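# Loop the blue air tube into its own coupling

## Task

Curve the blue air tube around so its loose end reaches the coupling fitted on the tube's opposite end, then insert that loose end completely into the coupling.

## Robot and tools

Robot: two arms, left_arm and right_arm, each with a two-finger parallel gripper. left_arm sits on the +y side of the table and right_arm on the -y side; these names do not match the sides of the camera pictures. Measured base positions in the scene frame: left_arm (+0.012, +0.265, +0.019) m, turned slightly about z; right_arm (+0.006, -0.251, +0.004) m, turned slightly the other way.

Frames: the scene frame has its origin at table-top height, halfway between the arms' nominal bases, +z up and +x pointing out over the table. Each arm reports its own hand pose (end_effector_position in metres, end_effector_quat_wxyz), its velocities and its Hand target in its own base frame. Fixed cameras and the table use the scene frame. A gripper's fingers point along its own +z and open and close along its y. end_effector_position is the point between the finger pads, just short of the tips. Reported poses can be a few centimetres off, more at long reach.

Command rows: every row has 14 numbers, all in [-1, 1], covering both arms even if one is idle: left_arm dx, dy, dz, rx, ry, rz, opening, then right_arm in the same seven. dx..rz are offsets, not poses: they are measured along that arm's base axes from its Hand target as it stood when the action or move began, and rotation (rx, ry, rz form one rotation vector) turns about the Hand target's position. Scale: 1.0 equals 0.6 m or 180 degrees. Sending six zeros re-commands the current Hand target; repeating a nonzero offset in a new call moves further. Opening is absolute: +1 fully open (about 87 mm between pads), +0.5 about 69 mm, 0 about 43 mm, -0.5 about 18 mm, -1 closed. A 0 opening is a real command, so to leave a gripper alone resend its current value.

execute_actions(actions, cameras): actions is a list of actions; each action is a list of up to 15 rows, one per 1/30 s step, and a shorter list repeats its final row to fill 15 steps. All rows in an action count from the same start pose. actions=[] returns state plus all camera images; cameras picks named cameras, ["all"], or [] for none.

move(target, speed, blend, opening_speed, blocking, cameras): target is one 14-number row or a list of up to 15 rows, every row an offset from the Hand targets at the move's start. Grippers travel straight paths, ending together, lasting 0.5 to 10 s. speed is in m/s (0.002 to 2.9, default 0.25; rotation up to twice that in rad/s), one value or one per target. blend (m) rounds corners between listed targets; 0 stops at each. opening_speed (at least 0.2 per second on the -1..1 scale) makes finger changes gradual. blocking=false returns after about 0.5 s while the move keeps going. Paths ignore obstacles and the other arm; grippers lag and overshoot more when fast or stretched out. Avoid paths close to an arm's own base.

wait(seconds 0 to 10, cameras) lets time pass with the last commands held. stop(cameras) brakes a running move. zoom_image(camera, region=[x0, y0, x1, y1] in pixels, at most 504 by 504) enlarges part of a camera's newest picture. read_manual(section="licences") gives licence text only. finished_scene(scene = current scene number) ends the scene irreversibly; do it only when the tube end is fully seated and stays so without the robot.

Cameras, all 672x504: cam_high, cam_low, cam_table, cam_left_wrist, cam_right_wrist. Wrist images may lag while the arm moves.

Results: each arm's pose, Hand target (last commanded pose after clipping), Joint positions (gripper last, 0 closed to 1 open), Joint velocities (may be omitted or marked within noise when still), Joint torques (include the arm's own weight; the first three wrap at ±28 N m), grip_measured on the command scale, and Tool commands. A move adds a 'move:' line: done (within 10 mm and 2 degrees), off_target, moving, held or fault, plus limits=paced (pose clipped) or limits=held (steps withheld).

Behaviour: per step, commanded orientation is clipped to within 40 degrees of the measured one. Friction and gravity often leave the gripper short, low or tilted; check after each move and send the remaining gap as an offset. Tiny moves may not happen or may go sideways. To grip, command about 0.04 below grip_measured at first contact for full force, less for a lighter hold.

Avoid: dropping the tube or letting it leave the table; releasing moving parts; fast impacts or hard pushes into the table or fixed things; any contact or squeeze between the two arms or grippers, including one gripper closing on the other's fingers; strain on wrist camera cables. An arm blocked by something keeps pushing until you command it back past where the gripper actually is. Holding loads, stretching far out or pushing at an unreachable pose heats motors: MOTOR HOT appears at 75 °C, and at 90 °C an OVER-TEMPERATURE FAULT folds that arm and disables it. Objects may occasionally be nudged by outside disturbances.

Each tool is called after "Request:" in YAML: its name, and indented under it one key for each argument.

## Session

Request:
execute_actions:
  actions: []

Scene clock: 0.00 s.
left_arm: end_effector_position=(+0.2466, -0.0437, +0.2537) grip_measured=+1.000 end_effector_quat_wxyz=(+0.540, -0.205, +0.815, -0.042) | right_arm: end_effector_position=(+0.4200, +0.1744, +0.1822) grip_measured=+0.999 end_effector_quat_wxyz=(+0.588, +0.040, +0.794, +0.150)
Joint positions: left_arm=[-0.49 0.737 0.94 -0.724 -0.593 -0.634 1] | right_arm=[0.456 1.456 0.855 0.327 0.246 0.369 0.999]
Joint velocities: within noise
Joint torques (N m): no reading
Heat: left arm: 39 °C; right arm: 45 °C.
Hand target: left_arm +0.2483, -0.0434, +0.2603; +0.548, -0.207, +0.809, -0.044 | right_arm +0.4223, +0.1743, +0.1912; +0.598, +0.040, +0.786, +0.151
Tool commands: left_gripper/opening=+1.0 right_gripper/opening=+1.0
camera_calibration:
cam_left_wrist: T_world_to_cam=[[0.275066, -0.912448, 0.302948, -0.189601], [-0.899391, -0.355563, -0.254305, 0.294689], [0.339757, -0.202518, -0.91845, 0.290777], [0, 0, 0, 1]] pos_world=[0.2184, -0.0093331, 0.399445]
cam_right_wrist: T_world_to_cam=[[0.113739, -0.945629, -0.304712, 0.175006], [-0.927404, 0.0089526, -0.373953, 0.47636], [0.356349, 0.325125, -0.875962, 0.0984954], [0, 0, 0, 1]] pos_world=[0.386775, 0.129203, 0.317741]

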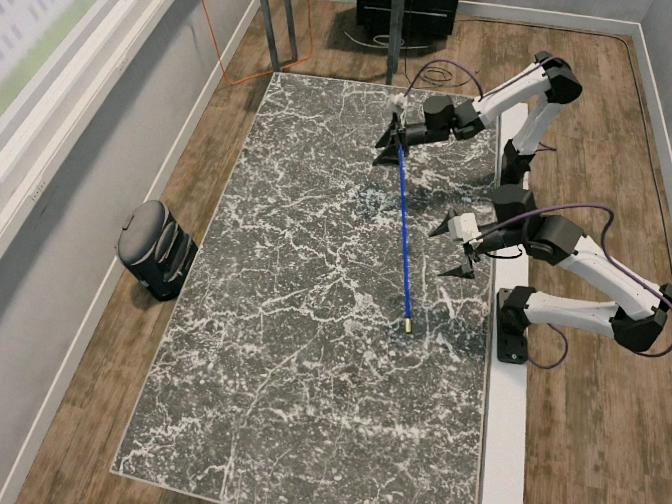

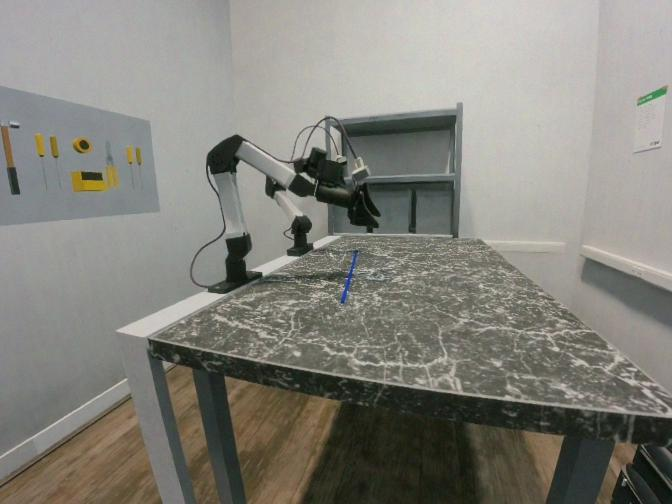

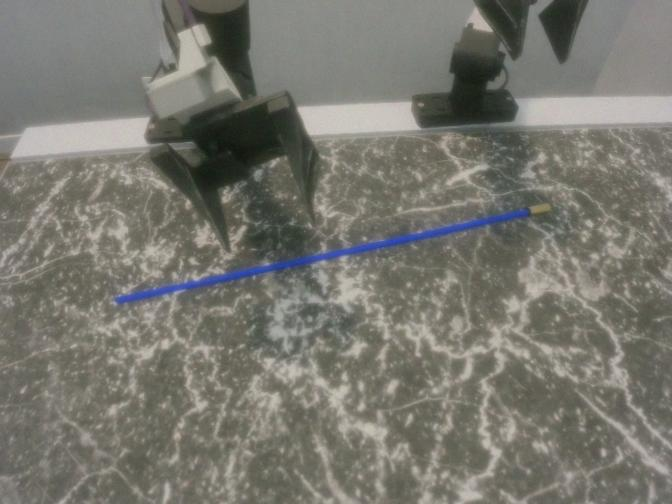

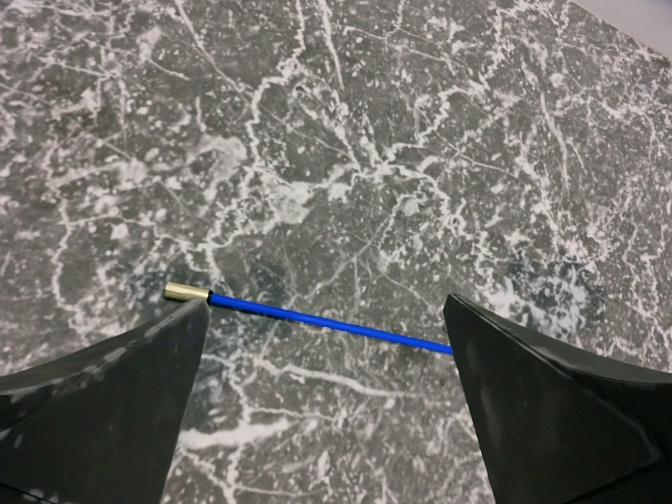

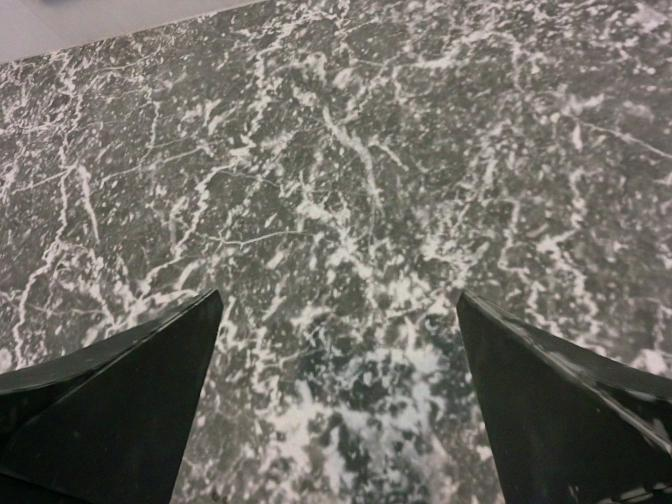

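Request:
move:
  target: [0.048,0.112,-0.233,0.3439,0.3655,-0.5188,0,-0.097,-0.292,-0.117,-0.4979,0.2477,0.4791,0]
  speed: 0.35
  cameras: ["all"]

Scene clock: 23.43 s.
left_arm: end_effector_position=(+0.2704, +0.0239, +0.1166) grip_measured=+0.000 end_effector_quat_wxyz=(-0.077, +0.647, +0.756, +0.061) | right_arm: end_effector_position=(+0.3669, -0.0020, +0.1235) grip_measured=+0.000 end_effector_quat_wxyz=(+0.051, +0.768, -0.633, +0.087)
Joint positions: left_arm=[-0.176 1.653 1.325 -1.314 -0.184 1.234 0.5] | right_arm=[0.202 1.879 1.623 -1.286 0.2 -1.564 0.5]
Joint torques (N m): left_arm=[-0.4 -6.3 9.37 0.04 -0.1 0.1] | right_arm=[0.53 -7.3 7.66 0.31 0.11 -0.19]
Heat: left arm: 39 °C; right arm: 47 °C.
Hand target: left_arm +0.2771, +0.0238, +0.1204; -0.079, +0.656, +0.748, +0.069 | right_arm +0.3640, -0.0009, +0.1210; +0.065, +0.777, -0.621, +0.082
Off the commanded pose: left_arm 0.008 m, 2 deg | right_arm 0.004 m, 2 deg.
move: done
camera_calibration:
cam_left_wrist: T_world_to_cam=[[-0.986182, -0.163832, 0.0245696, 0.262736], [-0.0594705, 0.488532, 0.870517, -0.0732157], [-0.154621, 0.857027, -0.491525, 0.229169], [0, 0, 0, 1]] pos_world=[0.290186, -0.117591, 0.169922]
cam_right_wrist: T_world_to_cam=[[0.984216, 0.174615, 0.0287947, -0.361974], [0.0557709, -0.460447, 0.885934, -0.110628], [0.167956, -0.870344, -0.462917, 0.139075], [0, 0, 0, 1]] pos_world=[0.339072, 0.133311, 0.172812]

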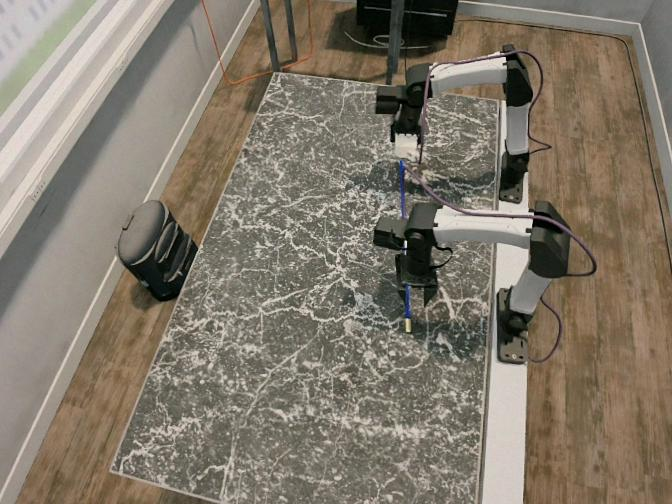

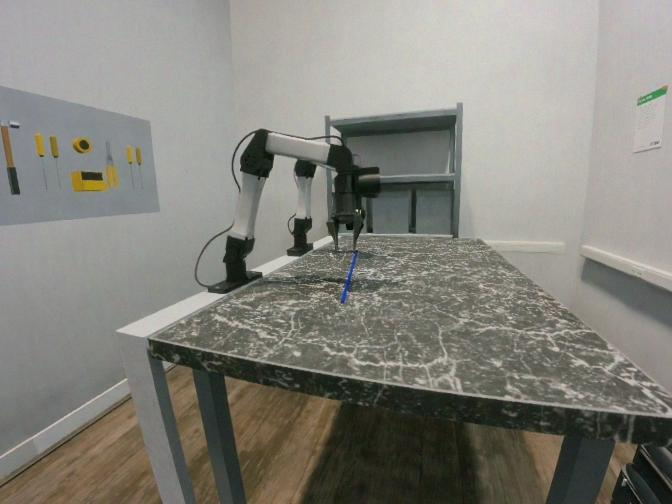

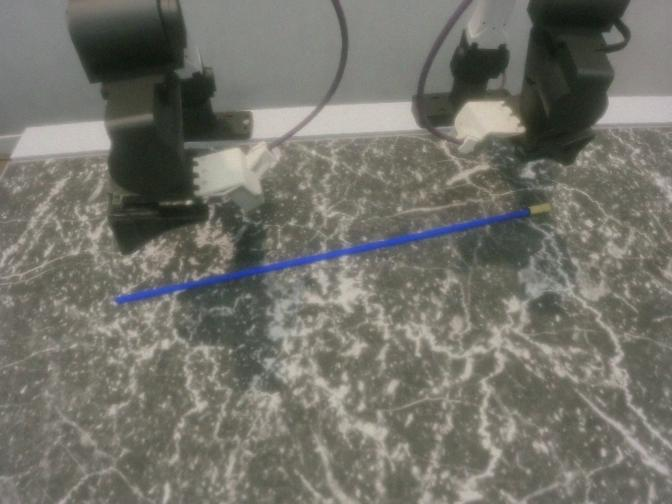

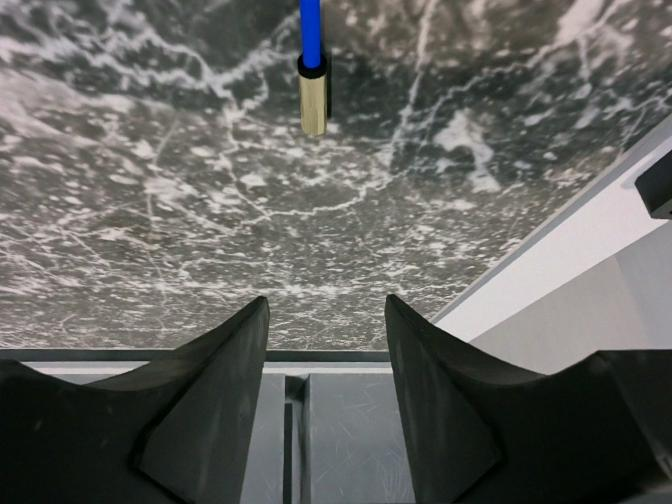

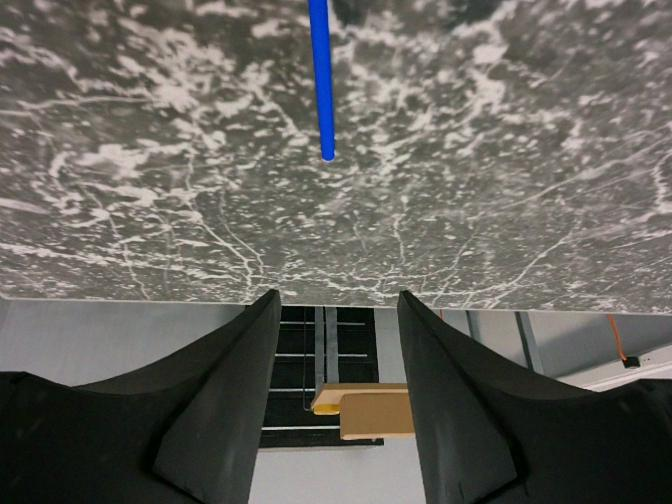

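Request:
move:
  target:
    - [0.0,0.017,-0.15,0,0,0,0,-0.004,0,-0.15,0,0,0,0]
    - [0.0,0.017,-0.20,0,0,0,0,-0.004,0,-0.183,0,0,0,0]
  speed: [0.2,0.06]
  cameras: ["all"]

Scene clock: 32.63 s.
left_arm: end_effector_position=(+0.2761, +0.0299, +0.0054) grip_measured=+0.000 end_effector_quat_wxyz=(-0.073, +0.652, +0.752, +0.066) | right_arm: end_effector_position=(+0.3597, -0.0035, +0.0163) grip_measured=+0.000 end_effector_quat_wxyz=(+0.063, +0.769, -0.631, +0.077)
Joint positions: left_arm=[-0.155 1.786 1.013 -0.853 -0.189 1.268 0.5] | right_arm=[0.202 1.967 1.306 -0.911 0.2 -1.564 0.5]
Joint torques (N m): left_arm=[0.69 -6.61 5.3 0.35 -0.08 0.11] | right_arm=[0.65 -7.58 5.94 0.7 0.11 -0.18]
Heat: left arm: 39 °C; right arm: 48 °C.
Hand target: left_arm +0.2770, +0.0340, +0.0004; -0.079, +0.656, +0.748, +0.069 | right_arm +0.3617, -0.0009, +0.0112; +0.065, +0.777, -0.621, +0.082
Off the commanded pose: left_arm 0.007 m, 1 deg | right_arm 0.006 m, 2 deg.
move: done
camera_calibration:
cam_left_wrist: T_world_to_cam=[[-0.988294, -0.151981, 0.0132735, 0.272303], [-0.0634656, 0.488695, 0.870143, 0.0220768], [-0.138732, 0.859115, -0.49262, 0.165746], [0, 0, 0, 1]] pos_world=[0.293511, -0.111798, 0.0588252]
cam_right_wrist: T_world_to_cam=[[0.984621, 0.174694, -0.00203552, -0.351126], [0.0825624, -0.455011, 0.88665, -0.0254571], [0.153967, -0.873182, -0.462436, 0.0944332], [0, 0, 0, 1]] pos_world=[0.333288, 0.132214, 0.0655262]

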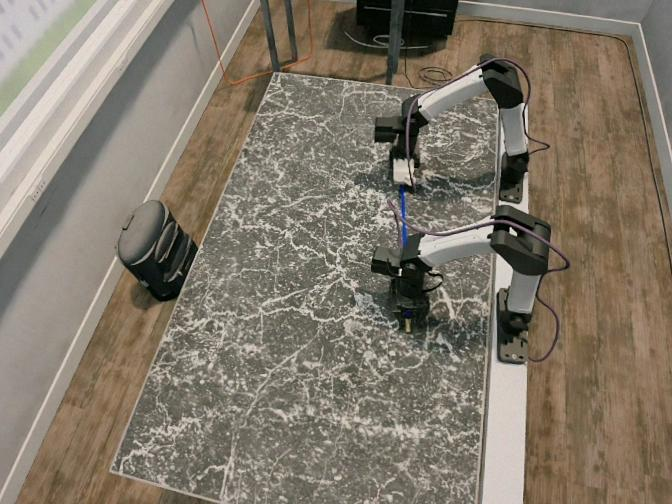

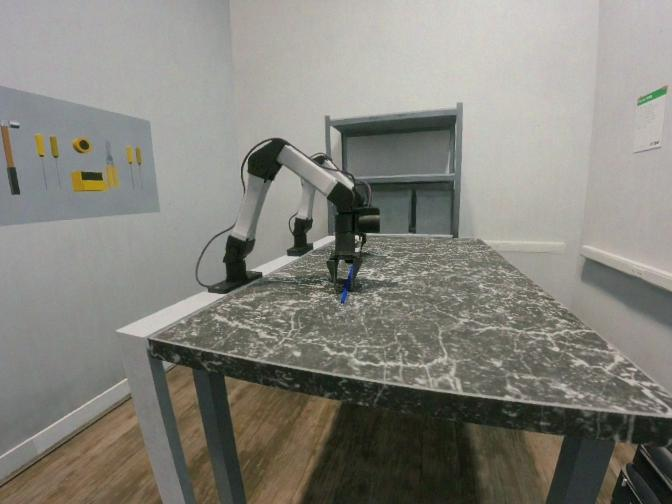

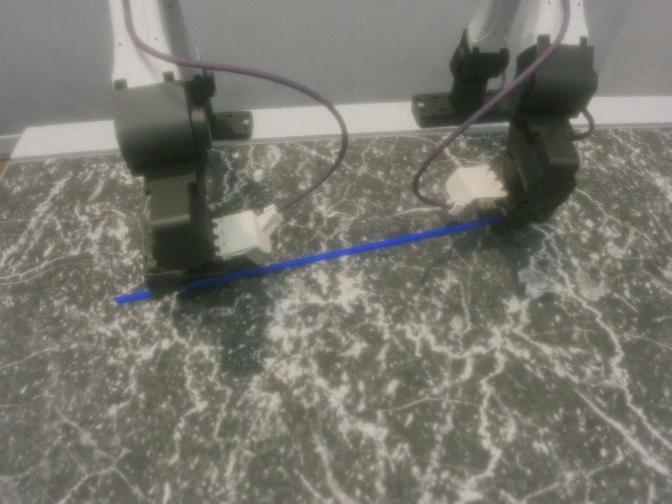

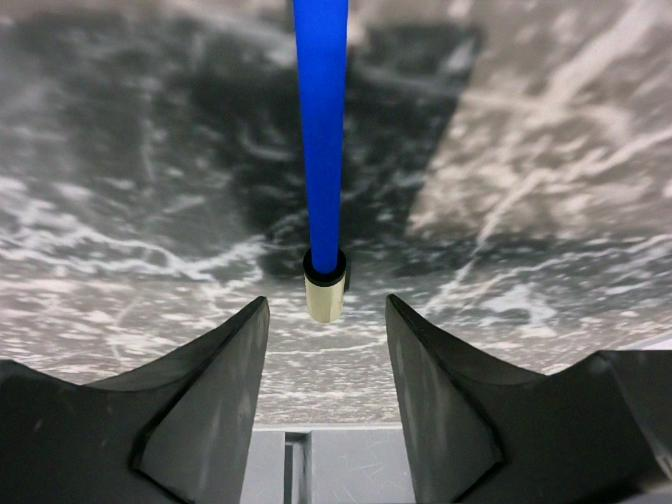

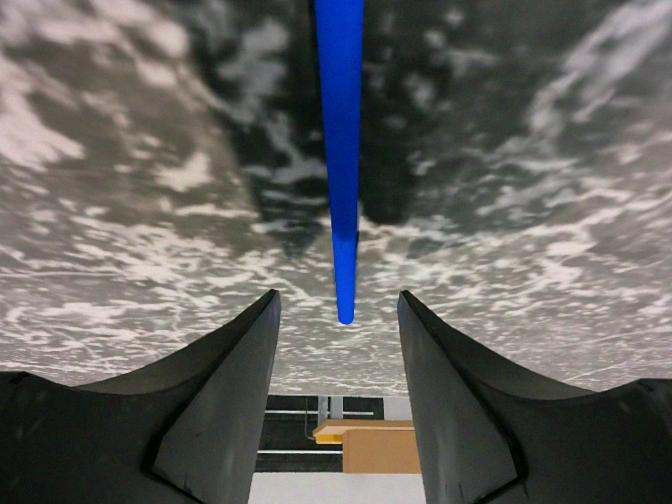

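Request:
move:
  target: [0,0,-0.013,0,0,0,0,0,0,-0.016,0,0,0,0]
  speed: 0.03

Request:
move:
  target: [0,0,0,0,0,0,-1,0,0,0,0,0,0,-1]
  opening_speed: 1
  cameras: ["cam_left_wrist","cam_right_wrist"]

Scene clock: 35.87 s.
left_arm: end_effector_position=(+0.2770, +0.0298, -0.0019) grip_measured=+0.000 end_effector_quat_wxyz=(-0.072, +0.652, +0.752, +0.066) | right_arm: end_effector_position=(+0.3599, -0.0037, +0.0072) grip_measured=+0.000 end_effector_quat_wxyz=(+0.064, +0.769, -0.631, +0.078)
Joint positions: left_arm=[-0.155 1.802 0.999 -0.82 -0.189 1.268 0.5] | right_arm=[0.202 1.983 1.288 -0.878 0.202 -1.564 0.5]
Joint torques (N m): left_arm=[0.66 -6.56 5.12 0.36 -0.08 0.1] | right_arm=[0.65 -7.56 5.78 0.7 0.11 -0.17]
Heat: left arm: 39 °C; right arm: 48 °C.
Hand target: left_arm +0.2771, +0.0339, -0.0074; -0.079, +0.656, +0.748, +0.069 | right_arm +0.3616, -0.0009, +0.0016; +0.065, +0.777, -0.621, +0.082
Off the commanded pose: left_arm 0.007 m, 1 deg | right_arm 0.006 m, 2 deg.
move: done

Scene clock: 37.37 s.
left_arm: end_effector_position=(+0.2770, +0.0298, -0.0019) grip_measured=-0.595 end_effector_quat_wxyz=(-0.072, +0.652, +0.752, +0.066) | right_arm: end_effector_position=(+0.3606, -0.0045, +0.0080) grip_measured=-1.000 end_effector_quat_wxyz=(+0.066, +0.769, -0.630, +0.083)
Joint positions: left_arm=[-0.155 1.802 0.999 -0.82 -0.189 1.268 0.202] | right_arm=[0.205 1.983 1.288 -0.876 0.212 -1.564 0]
Joint torques (N m): left_arm=[0.68 -6.56 5.12 0.36 -0.08 0.1] | right_arm=[0.44 -7.54 5.78 0.69 0.09 -0.18]
Heat: left arm: 39 °C; right arm: 48 °C.
Hand target: left_arm +0.2771, +0.0339, -0.0074; -0.079, +0.656, +0.748, +0.069 | right_arm +0.3616, -0.0009, +0.0016; +0.065, +0.777, -0.621, +0.082
Off the commanded pose: left_arm 0.007 m, 1 deg | right_arm 0.007 m, 1 deg.
move: done
camera_calibration:
cam_left_wrist: T_world_to_cam=[[-0.988334, -0.151936, 0.0105958, 0.273227], [-0.0658685, 0.489123, 0.869724, 0.0292078], [-0.137325, 0.858879, -0.493425, 0.161984], [0, 0, 0, 1]] pos_world=[0.294208, -0.111898, 0.0516292]
cam_right_wrist: T_world_to_cam=[[0.984218, 0.176961, -0.0000634211, -0.351803], [0.0799598, -0.444399, 0.892253, -0.0177262], [0.157866, -0.878177, -0.451536, 0.0879555], [0, 0, 0, 1]] pos_world=[0.333783, 0.131618, 0.055509]
Images, in order (width x height): cam_left_wrist 672x504, cam_right_wrist 672x504.

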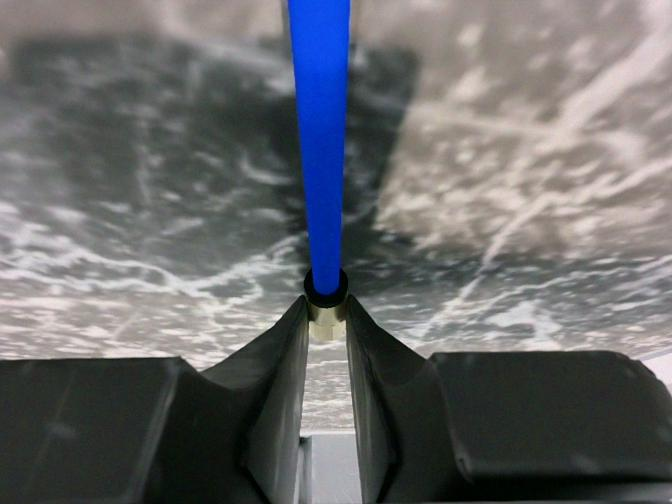

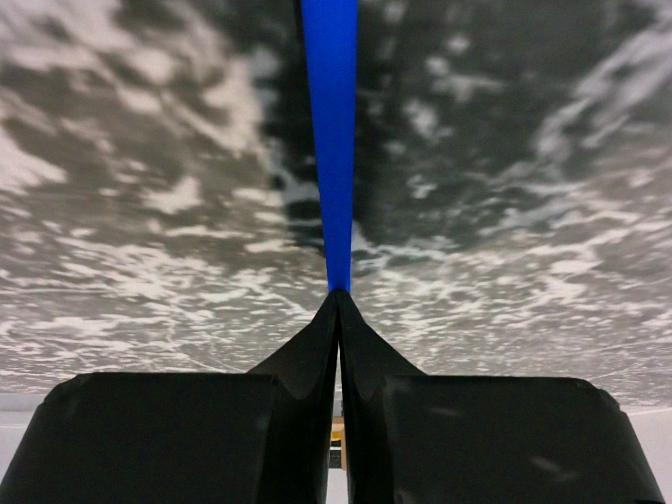

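Request:
move:
  target: [0,0,0,0,0,0,-1,0,0,0.01,0,0,0,-0.2]
  opening_speed: 2

Request:
move:
  target: [0,0,0,0,0,0,-1,0,0,-0.02,0,0,0,-0.2]
  speed: 0.03

Request:
move:
  target: [0,0,0,0,0,0,-1,0,0,0,0,0,0,-1]
  opening_speed: 1
  cameras: ["cam_right_wrist","cam_table"]

Scene clock: 41.43 s.
left_arm: end_effector_position=(+0.2770, +0.0298, -0.0019) grip_measured=-0.595 end_effector_quat_wxyz=(-0.072, +0.652, +0.752, +0.066) | right_arm: end_effector_position=(+0.3605, -0.0043, +0.0079) grip_measured=-0.200 end_effector_quat_wxyz=(+0.066, +0.769, -0.630, +0.082)
Joint positions: left_arm=[-0.155 1.802 0.999 -0.82 -0.189 1.268 0.202] | right_arm=[0.205 1.983 1.288 -0.876 0.211 -1.564 0.4]
Joint torques (N m): left_arm=[0.7 -6.54 5.12 0.36 -0.08 0.1] | right_arm=[0.43 -8.4 6.97 0.46 0.09 -0.18]
Heat: left arm: 40 °C; right arm: 48 °C.
Hand target: left_arm +0.2771, +0.0339, -0.0074; -0.079, +0.656, +0.748, +0.069 | right_arm +0.3616, -0.0009, +0.0076; +0.065, +0.777, -0.621, +0.082
Off the commanded pose: left_arm 0.007 m, 1 deg | right_arm 0.004 m, 1 deg.
move: done

Scene clock: 42.53 s.
left_arm: end_effector_position=(+0.2770, +0.0298, -0.0019) grip_measured=-0.595 end_effector_quat_wxyz=(-0.072, +0.652, +0.752, +0.066) | right_arm: end_effector_position=(+0.3599, -0.0044, +0.0014) grip_measured=-0.200 end_effector_quat_wxyz=(+0.067, +0.769, -0.630, +0.081)
Joint positions: left_arm=[-0.155 1.802 0.999 -0.82 -0.189 1.268 0.202] | right_arm=[0.205 1.994 1.276 -0.856 0.211 -1.564 0.4]
Joint torques (N m): left_arm=[0.66 -6.56 5.12 0.36 -0.08 0.1] | right_arm=[0.42 -7.64 5.78 0.69 0.08 -0.18]
Heat: left arm: 40 °C; right arm: 48 °C.
Hand target: left_arm +0.2771, +0.0339, -0.0074; -0.079, +0.656, +0.748, +0.069 | right_arm +0.3616, -0.0009, -0.0045; +0.065, +0.777, -0.621, +0.082
Off the commanded pose: left_arm 0.007 m, 1 deg | right_arm 0.007 m, 1 deg.
move: done

Scene clock: 43.83 s.
left_arm: end_effector_position=(+0.2770, +0.0298, -0.0019) grip_measured=-0.595 end_effector_quat_wxyz=(-0.072, +0.652, +0.752, +0.066) | right_arm: end_effector_position=(+0.3602, -0.0044, +0.0014) grip_measured=-0.769 end_effector_quat_wxyz=(+0.067, +0.769, -0.630, +0.081)
Joint positions: left_arm=[-0.155 1.802 0.999 -0.82 -0.189 1.268 0.202] | right_arm=[0.205 1.994 1.276 -0.855 0.211 -1.564 0.115]
Joint torques (N m): left_arm=[0.68 -6.57 5.14 0.36 -0.08 0.09] | right_arm=[0.43 -7.65 5.78 0.7 0.09 -0.18]
Heat: left arm: 40 °C; right arm: 48 °C.
Hand target: left_arm +0.2771, +0.0339, -0.0074; -0.079, +0.656, +0.748, +0.069 | right_arm +0.3616, -0.0009, -0.0045; +0.065, +0.777, -0.621, +0.082
Off the commanded pose: left_arm 0.007 m, 1 deg | right_arm 0.007 m, 1 deg.
move: done
camera_calibration:
cam_right_wrist: T_world_to_cam=[[0.984214, 0.176972, -0.00184649, -0.351457], [0.0817584, -0.44539, 0.891596, -0.0123428], [0.156965, -0.877672, -0.452828, 0.0855866], [0, 0, 0, 1]] pos_world=[0.333484, 0.131818, 0.0491118]
Images, in order (width x height): cam_table 672x504, cam_right_wrist 672x504.

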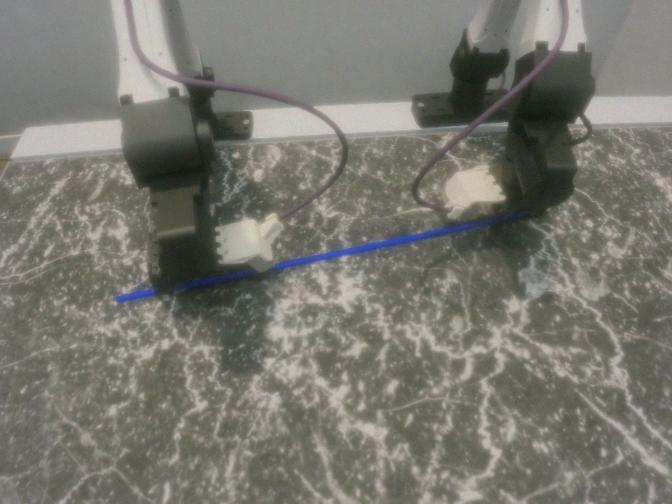

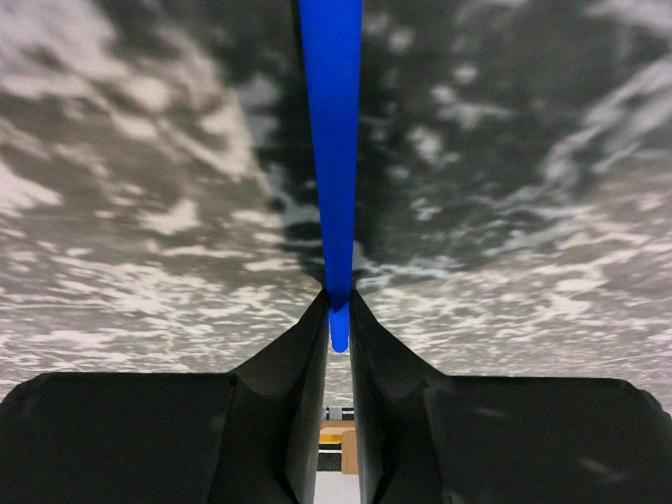

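Request:
move:
  target:
    - [0,0,0.035,0,0,0,-1,0,0,0.035,0,0,0,-1]
    - [0.069,-0.047,0.04,0,0,0.161,-1,-0.034,0.012,0.04,0,0,-0.283,-1]
    - [0.118,-0.207,0.04,0,0,0.439,-1,-0.015,0.145,0.04,0,0,-0.561,-1]
  speed: [0.1,0.25,0.25]
  blend: [0.01,0.03,0]
  cameras: ["all"]

Scene clock: 60.27 s.
left_arm: end_effector_position=(+0.3468, -0.0853, +0.0184) grip_measured=-0.595 end_effector_quat_wxyz=(-0.097, +0.041, +0.994, +0.004) | right_arm: end_effector_position=(+0.3491, +0.0792, +0.0186) grip_measured=-0.769 end_effector_quat_wxyz=(-0.106, -0.026, +0.994, -0.006)
Joint positions: left_arm=[-0.214 2.315 1.865 -1.314 0.026 -0.128 0.202] | right_arm=[0.195 2.338 1.9 -1.344 -0.024 0.14 0.115]
Joint torques (N m): left_arm=[-0.36 -11.33 9.31 -0.17 0.18 -0.31] | right_arm=[0.38 -9.87 9.99 -0.07 -0.09 0.17]
Heat: left arm: 41 °C; right arm: 49 °C.
Hand target: left_arm +0.3479, -0.0902, +0.0166; -0.105, +0.030, +0.994, +0.003 | right_arm +0.3527, +0.0861, +0.0196; -0.105, -0.015, +0.994, -0.002
Off the commanded pose: left_arm 0.005 m, 2 deg | right_arm 0.008 m, 1 deg.
move: done
camera_calibration:
cam_left_wrist: T_world_to_cam=[[-0.0732646, -0.997158, 0.0175336, -0.0649522], [-0.491375, 0.0513907, 0.869431, 0.18276], [-0.867861, 0.0550829, -0.493744, 0.465204], [0, 0, 0, 1]] pos_world=[0.488777, -0.0997846, 0.0719335]
cam_right_wrist: T_world_to_cam=[[0.0328818, -0.999449, 0.00455144, 0.069848], [-0.450923, -0.0107709, 0.892498, 0.161983], [-0.891957, -0.0313993, -0.451028, 0.467583], [0, 0, 0, 1]] pos_world=[0.487809, 0.0862359, 0.066006]

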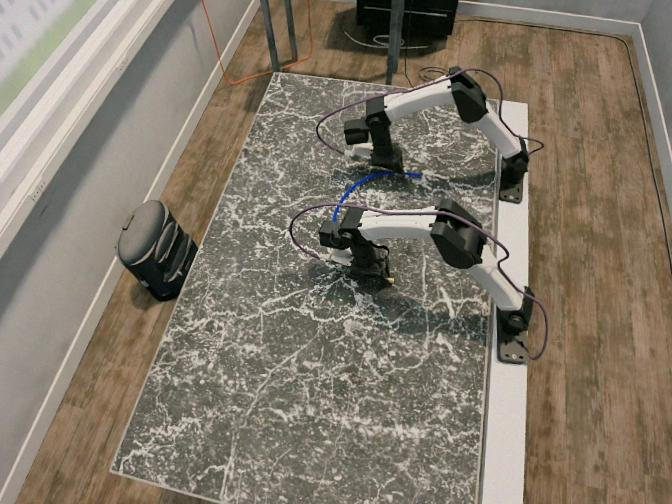

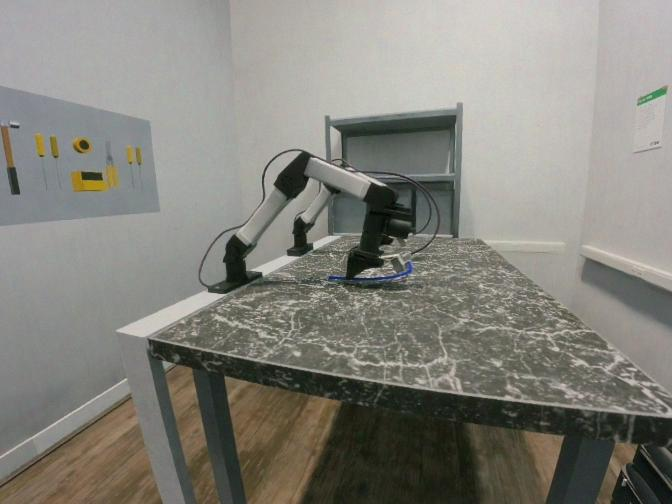

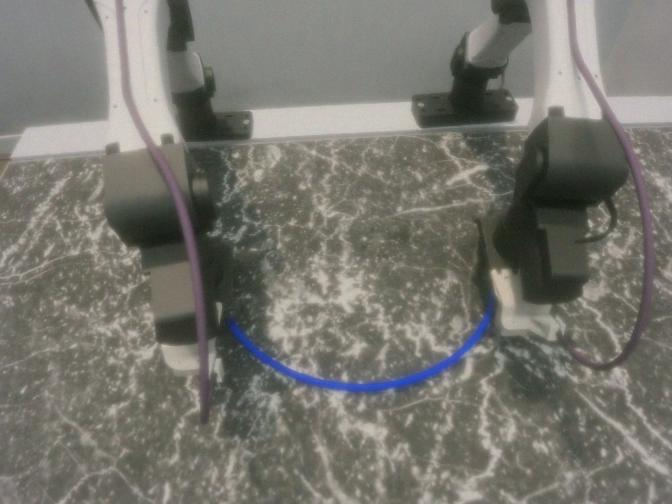

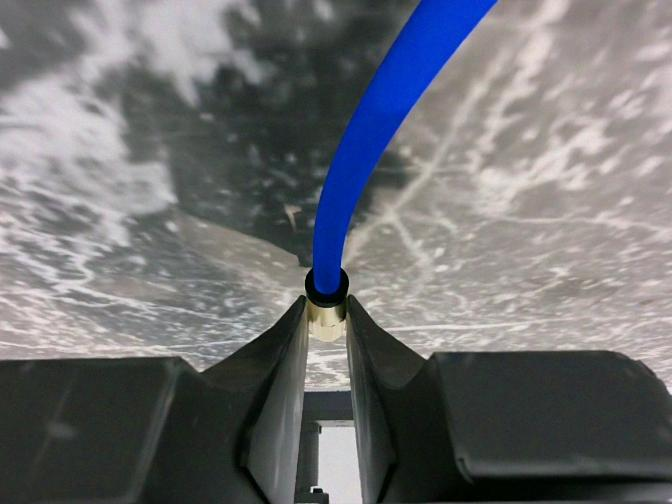

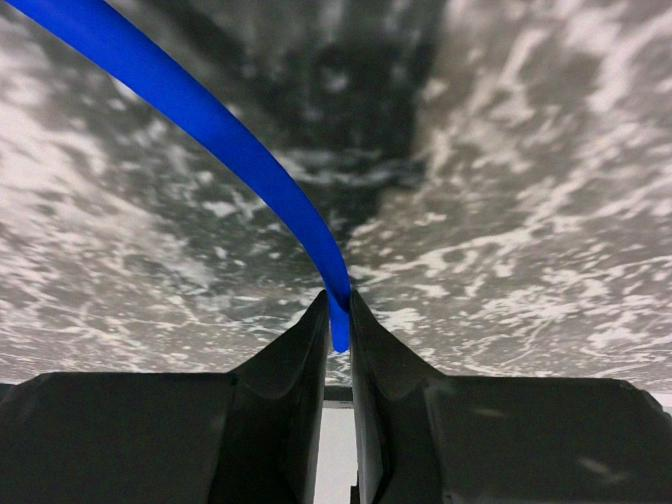

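Request:
move:
  target: [0.079,-0.205,0,0,0,0.333,-1,0.076,0.195,0,0,0,-0.333,-1]
  speed: 0.2
  cameras: ["all"]

Scene clock: 66.40 s.
left_arm: end_effector_position=(+0.3898, -0.2074, +0.0198) grip_measured=-0.595 end_effector_quat_wxyz=(-0.092, -0.457, +0.884, -0.044) | right_arm: end_effector_position=(+0.3936, +0.1993, +0.0191) grip_measured=-0.768 end_effector_quat_wxyz=(-0.099, +0.470, +0.876, +0.046)
Joint positions: left_arm=[-0.324 2.395 2.013 -1.254 0.193 -1.272 0.202] | right_arm=[0.298 2.403 2.019 -1.263 -0.206 1.275 0.116]
Joint torques (N m): left_arm=[-0.2 -12.96 8.18 0.29 0.18 -0.41] | right_arm=[0.13 -11.96 7.08 0.48 -0.08 0.27]
Heat: left arm: 43 °C; right arm: 50 °C.
Hand target: left_arm +0.3954, -0.2131, +0.0166; -0.092, -0.470, +0.876, -0.050 | right_arm +0.3982, +0.2031, +0.0196; -0.092, +0.484, +0.869, +0.051
Off the commanded pose: left_arm 0.009 m, 2 deg | right_arm 0.006 m, 2 deg.
move: done
camera_calibration:
cam_left_wrist: T_world_to_cam=[[0.821668, -0.569873, 0.0103023, -0.443678], [-0.284762, -0.39479, 0.873528, 0.0357198], [-0.493733, -0.720684, -0.486665, 0.203054], [0, 0, 0, 1]] pos_world=[0.474982, -0.0924006, 0.0721878]
cam_right_wrist: T_world_to_cam=[[-0.843473, -0.537057, 0.0110887, 0.44119], [-0.231008, 0.38129, 0.895127, 0.0180827], [-0.484963, 0.752454, -0.445673, 0.194702], [0, 0, 0, 1]] pos_world=[0.470732, 0.0835451, 0.0656948]

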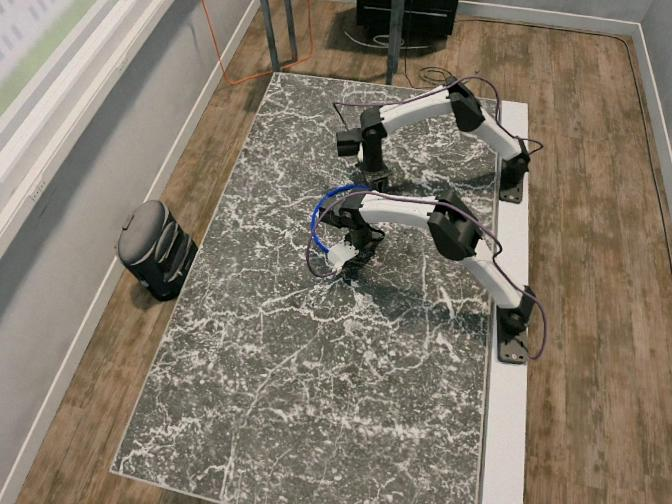

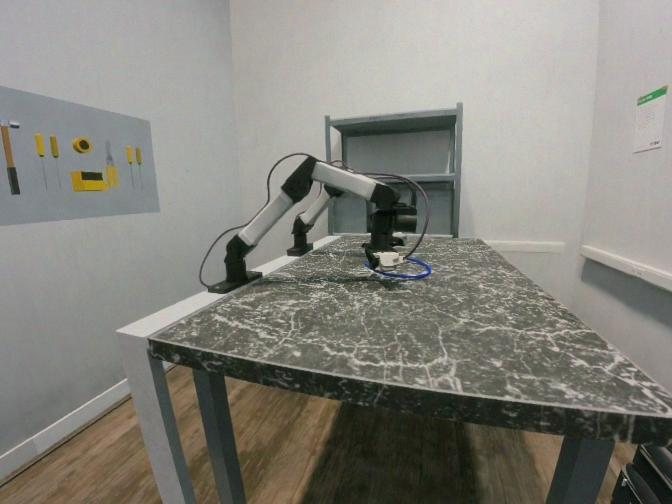

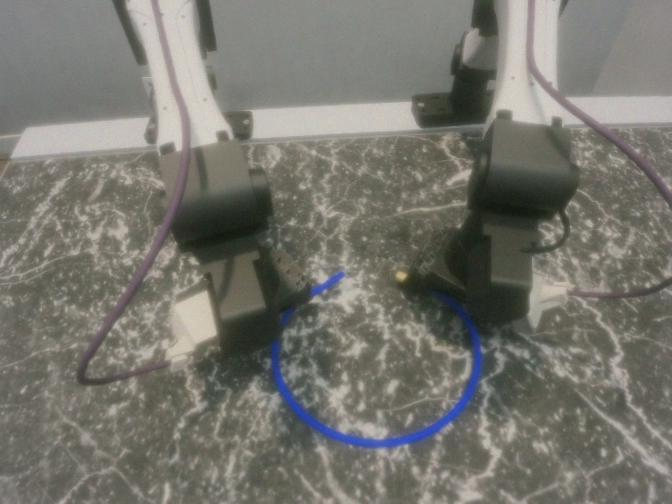

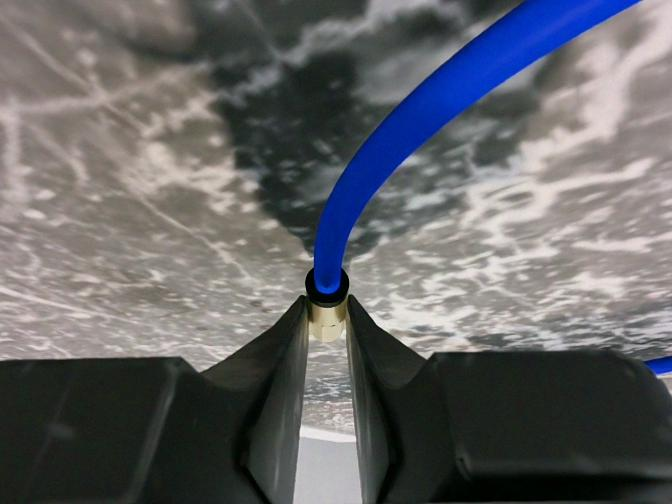

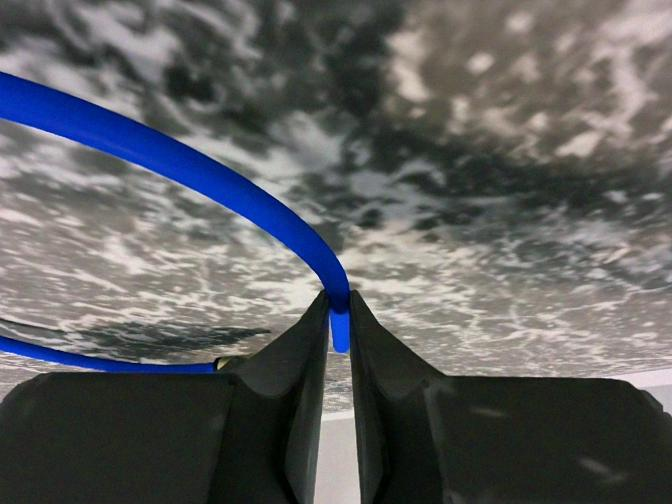

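Request:
move:
  target: [0.03,0,0,0,0,0.178,-1,0.0,0,0,0,0,-0.176,-1]
  speed: 0.15
  cameras: ["all"]

Request:
zoom_image:
  camera: "cam_table"
  region: [280, 230, 460, 330]

Scene clock: 72.20 s.
left_arm: end_effector_position=(+0.4006, -0.2189, +0.0048) grip_measured=-0.595 end_effector_quat_wxyz=(+0.103, +0.673, -0.730, +0.057) | right_arm: end_effector_position=(+0.3927, +0.2043, +0.0104) grip_measured=-0.765 end_effector_quat_wxyz=(-0.090, +0.686, +0.719, +0.064)
Joint positions: left_arm=[-0.323 2.304 1.783 -1.049 0.236 -1.814 0.203] | right_arm=[0.303 2.217 1.664 -0.991 -0.22 1.831 0.118]
Joint torques (N m): left_arm=[0.75 -17.72 5.31 0.59 -0.18 -0.6] | right_arm=[-0.2 -13.23 5.94 0.62 0.09 0.38]
Heat: left arm: 45 °C; right arm: 51 °C.
Hand target: left_arm +0.4133, -0.2133, +0.0166; +0.075, +0.694, -0.712, +0.073 | right_arm +0.3982, +0.2031, +0.0196; -0.074, +0.703, +0.704, +0.074
Off the commanded pose: left_arm 0.018 m, 5 deg | right_arm 0.011 m, 3 deg.
move: off_target (left_arm, right_arm)
camera_calibration:
cam_left_wrist: T_world_to_cam=[[0.996376, -0.076109, -0.0379801, -0.42066], [-0.00182721, -0.465563, 0.885013, -0.0814992], [-0.0850395, -0.881736, -0.464014, -0.00628108], [0, 0, 0, 1]] pos_world=[0.418452, -0.0754972, 0.0532367]
cam_right_wrist: T_world_to_cam=[[-0.999137, -0.029627, 0.0291012, 0.40048], [0.0128281, 0.446298, 0.894792, -0.085221], [-0.0394978, 0.894394, -0.445533, -0.017316], [0, 0, 0, 1]] pos_world=[0.400544, 0.0653863, 0.0568858]

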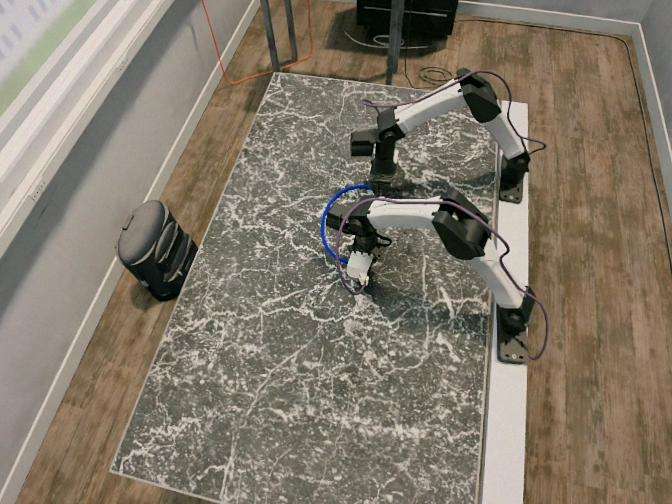

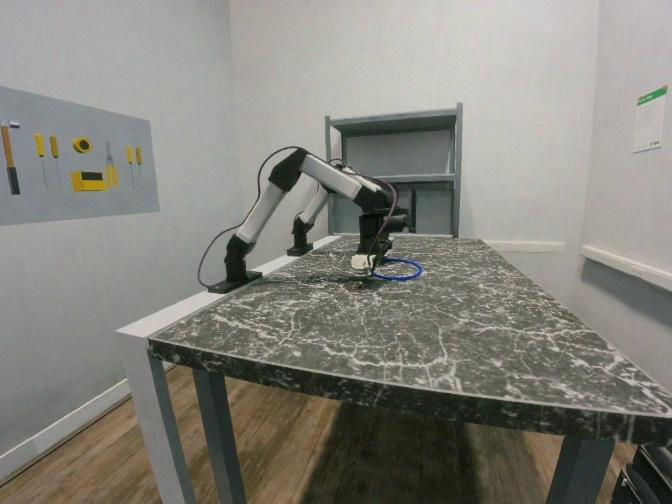

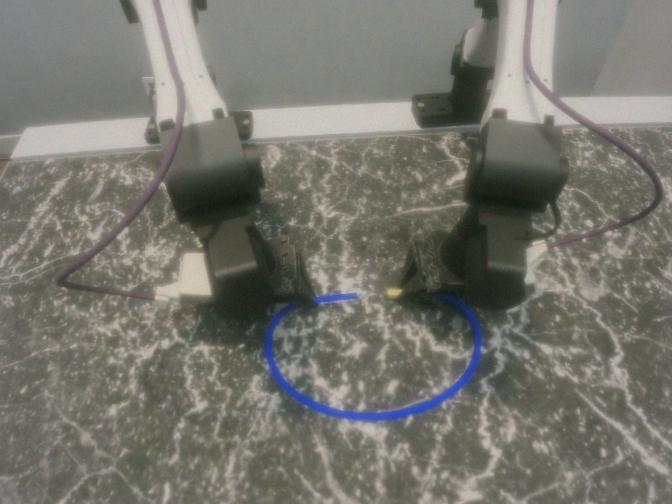

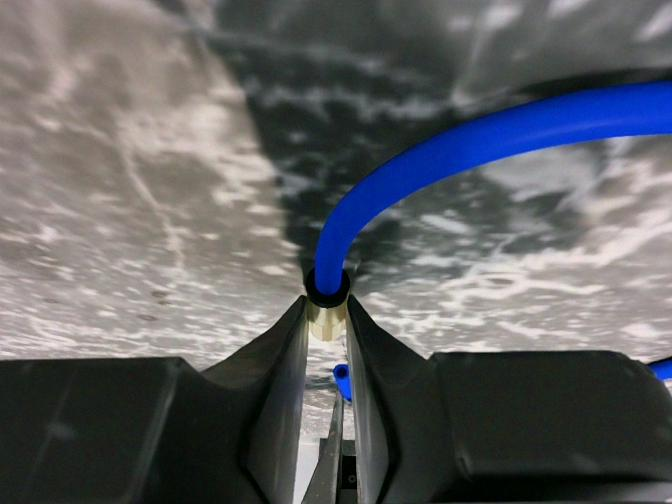

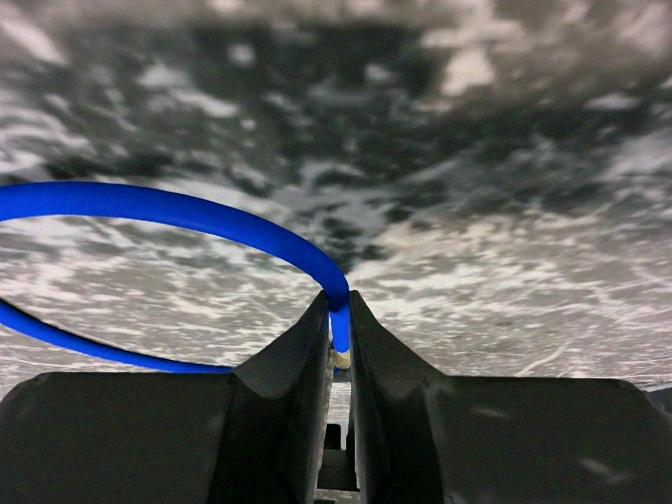

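Scaled by 2.800 from the camera's 672x504 image, which has a finer 960x720 frame.

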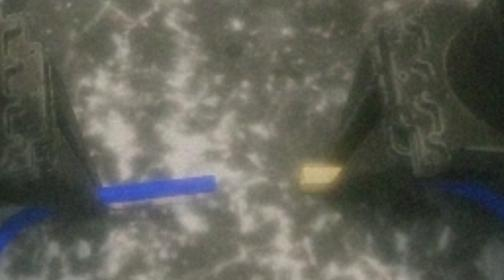

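Request:
zoom_image:
  camera: "cam_right_wrist"
  region: [300, 280, 380, 400]

Request:
zoom_image:
  camera: "cam_left_wrist"
  region: [290, 280, 390, 430]

Scaled by 4.200 from the camera's 672x504 image, which has a finer 960x720 frame.

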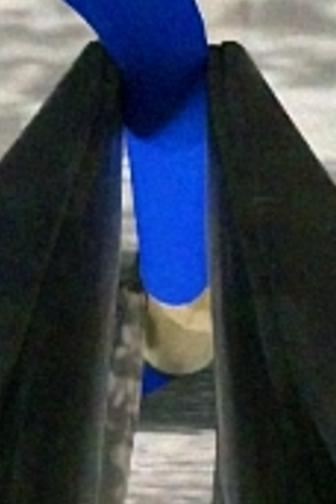

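Scaled by 3.360 from the camera's 672x504 image, which has a finer 960x720 frame.

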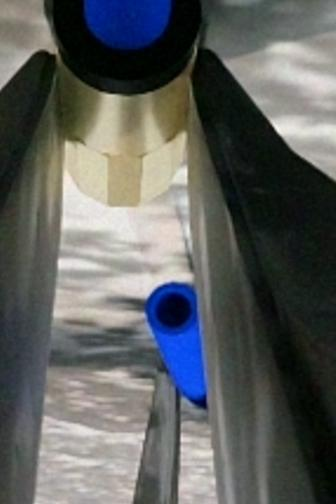

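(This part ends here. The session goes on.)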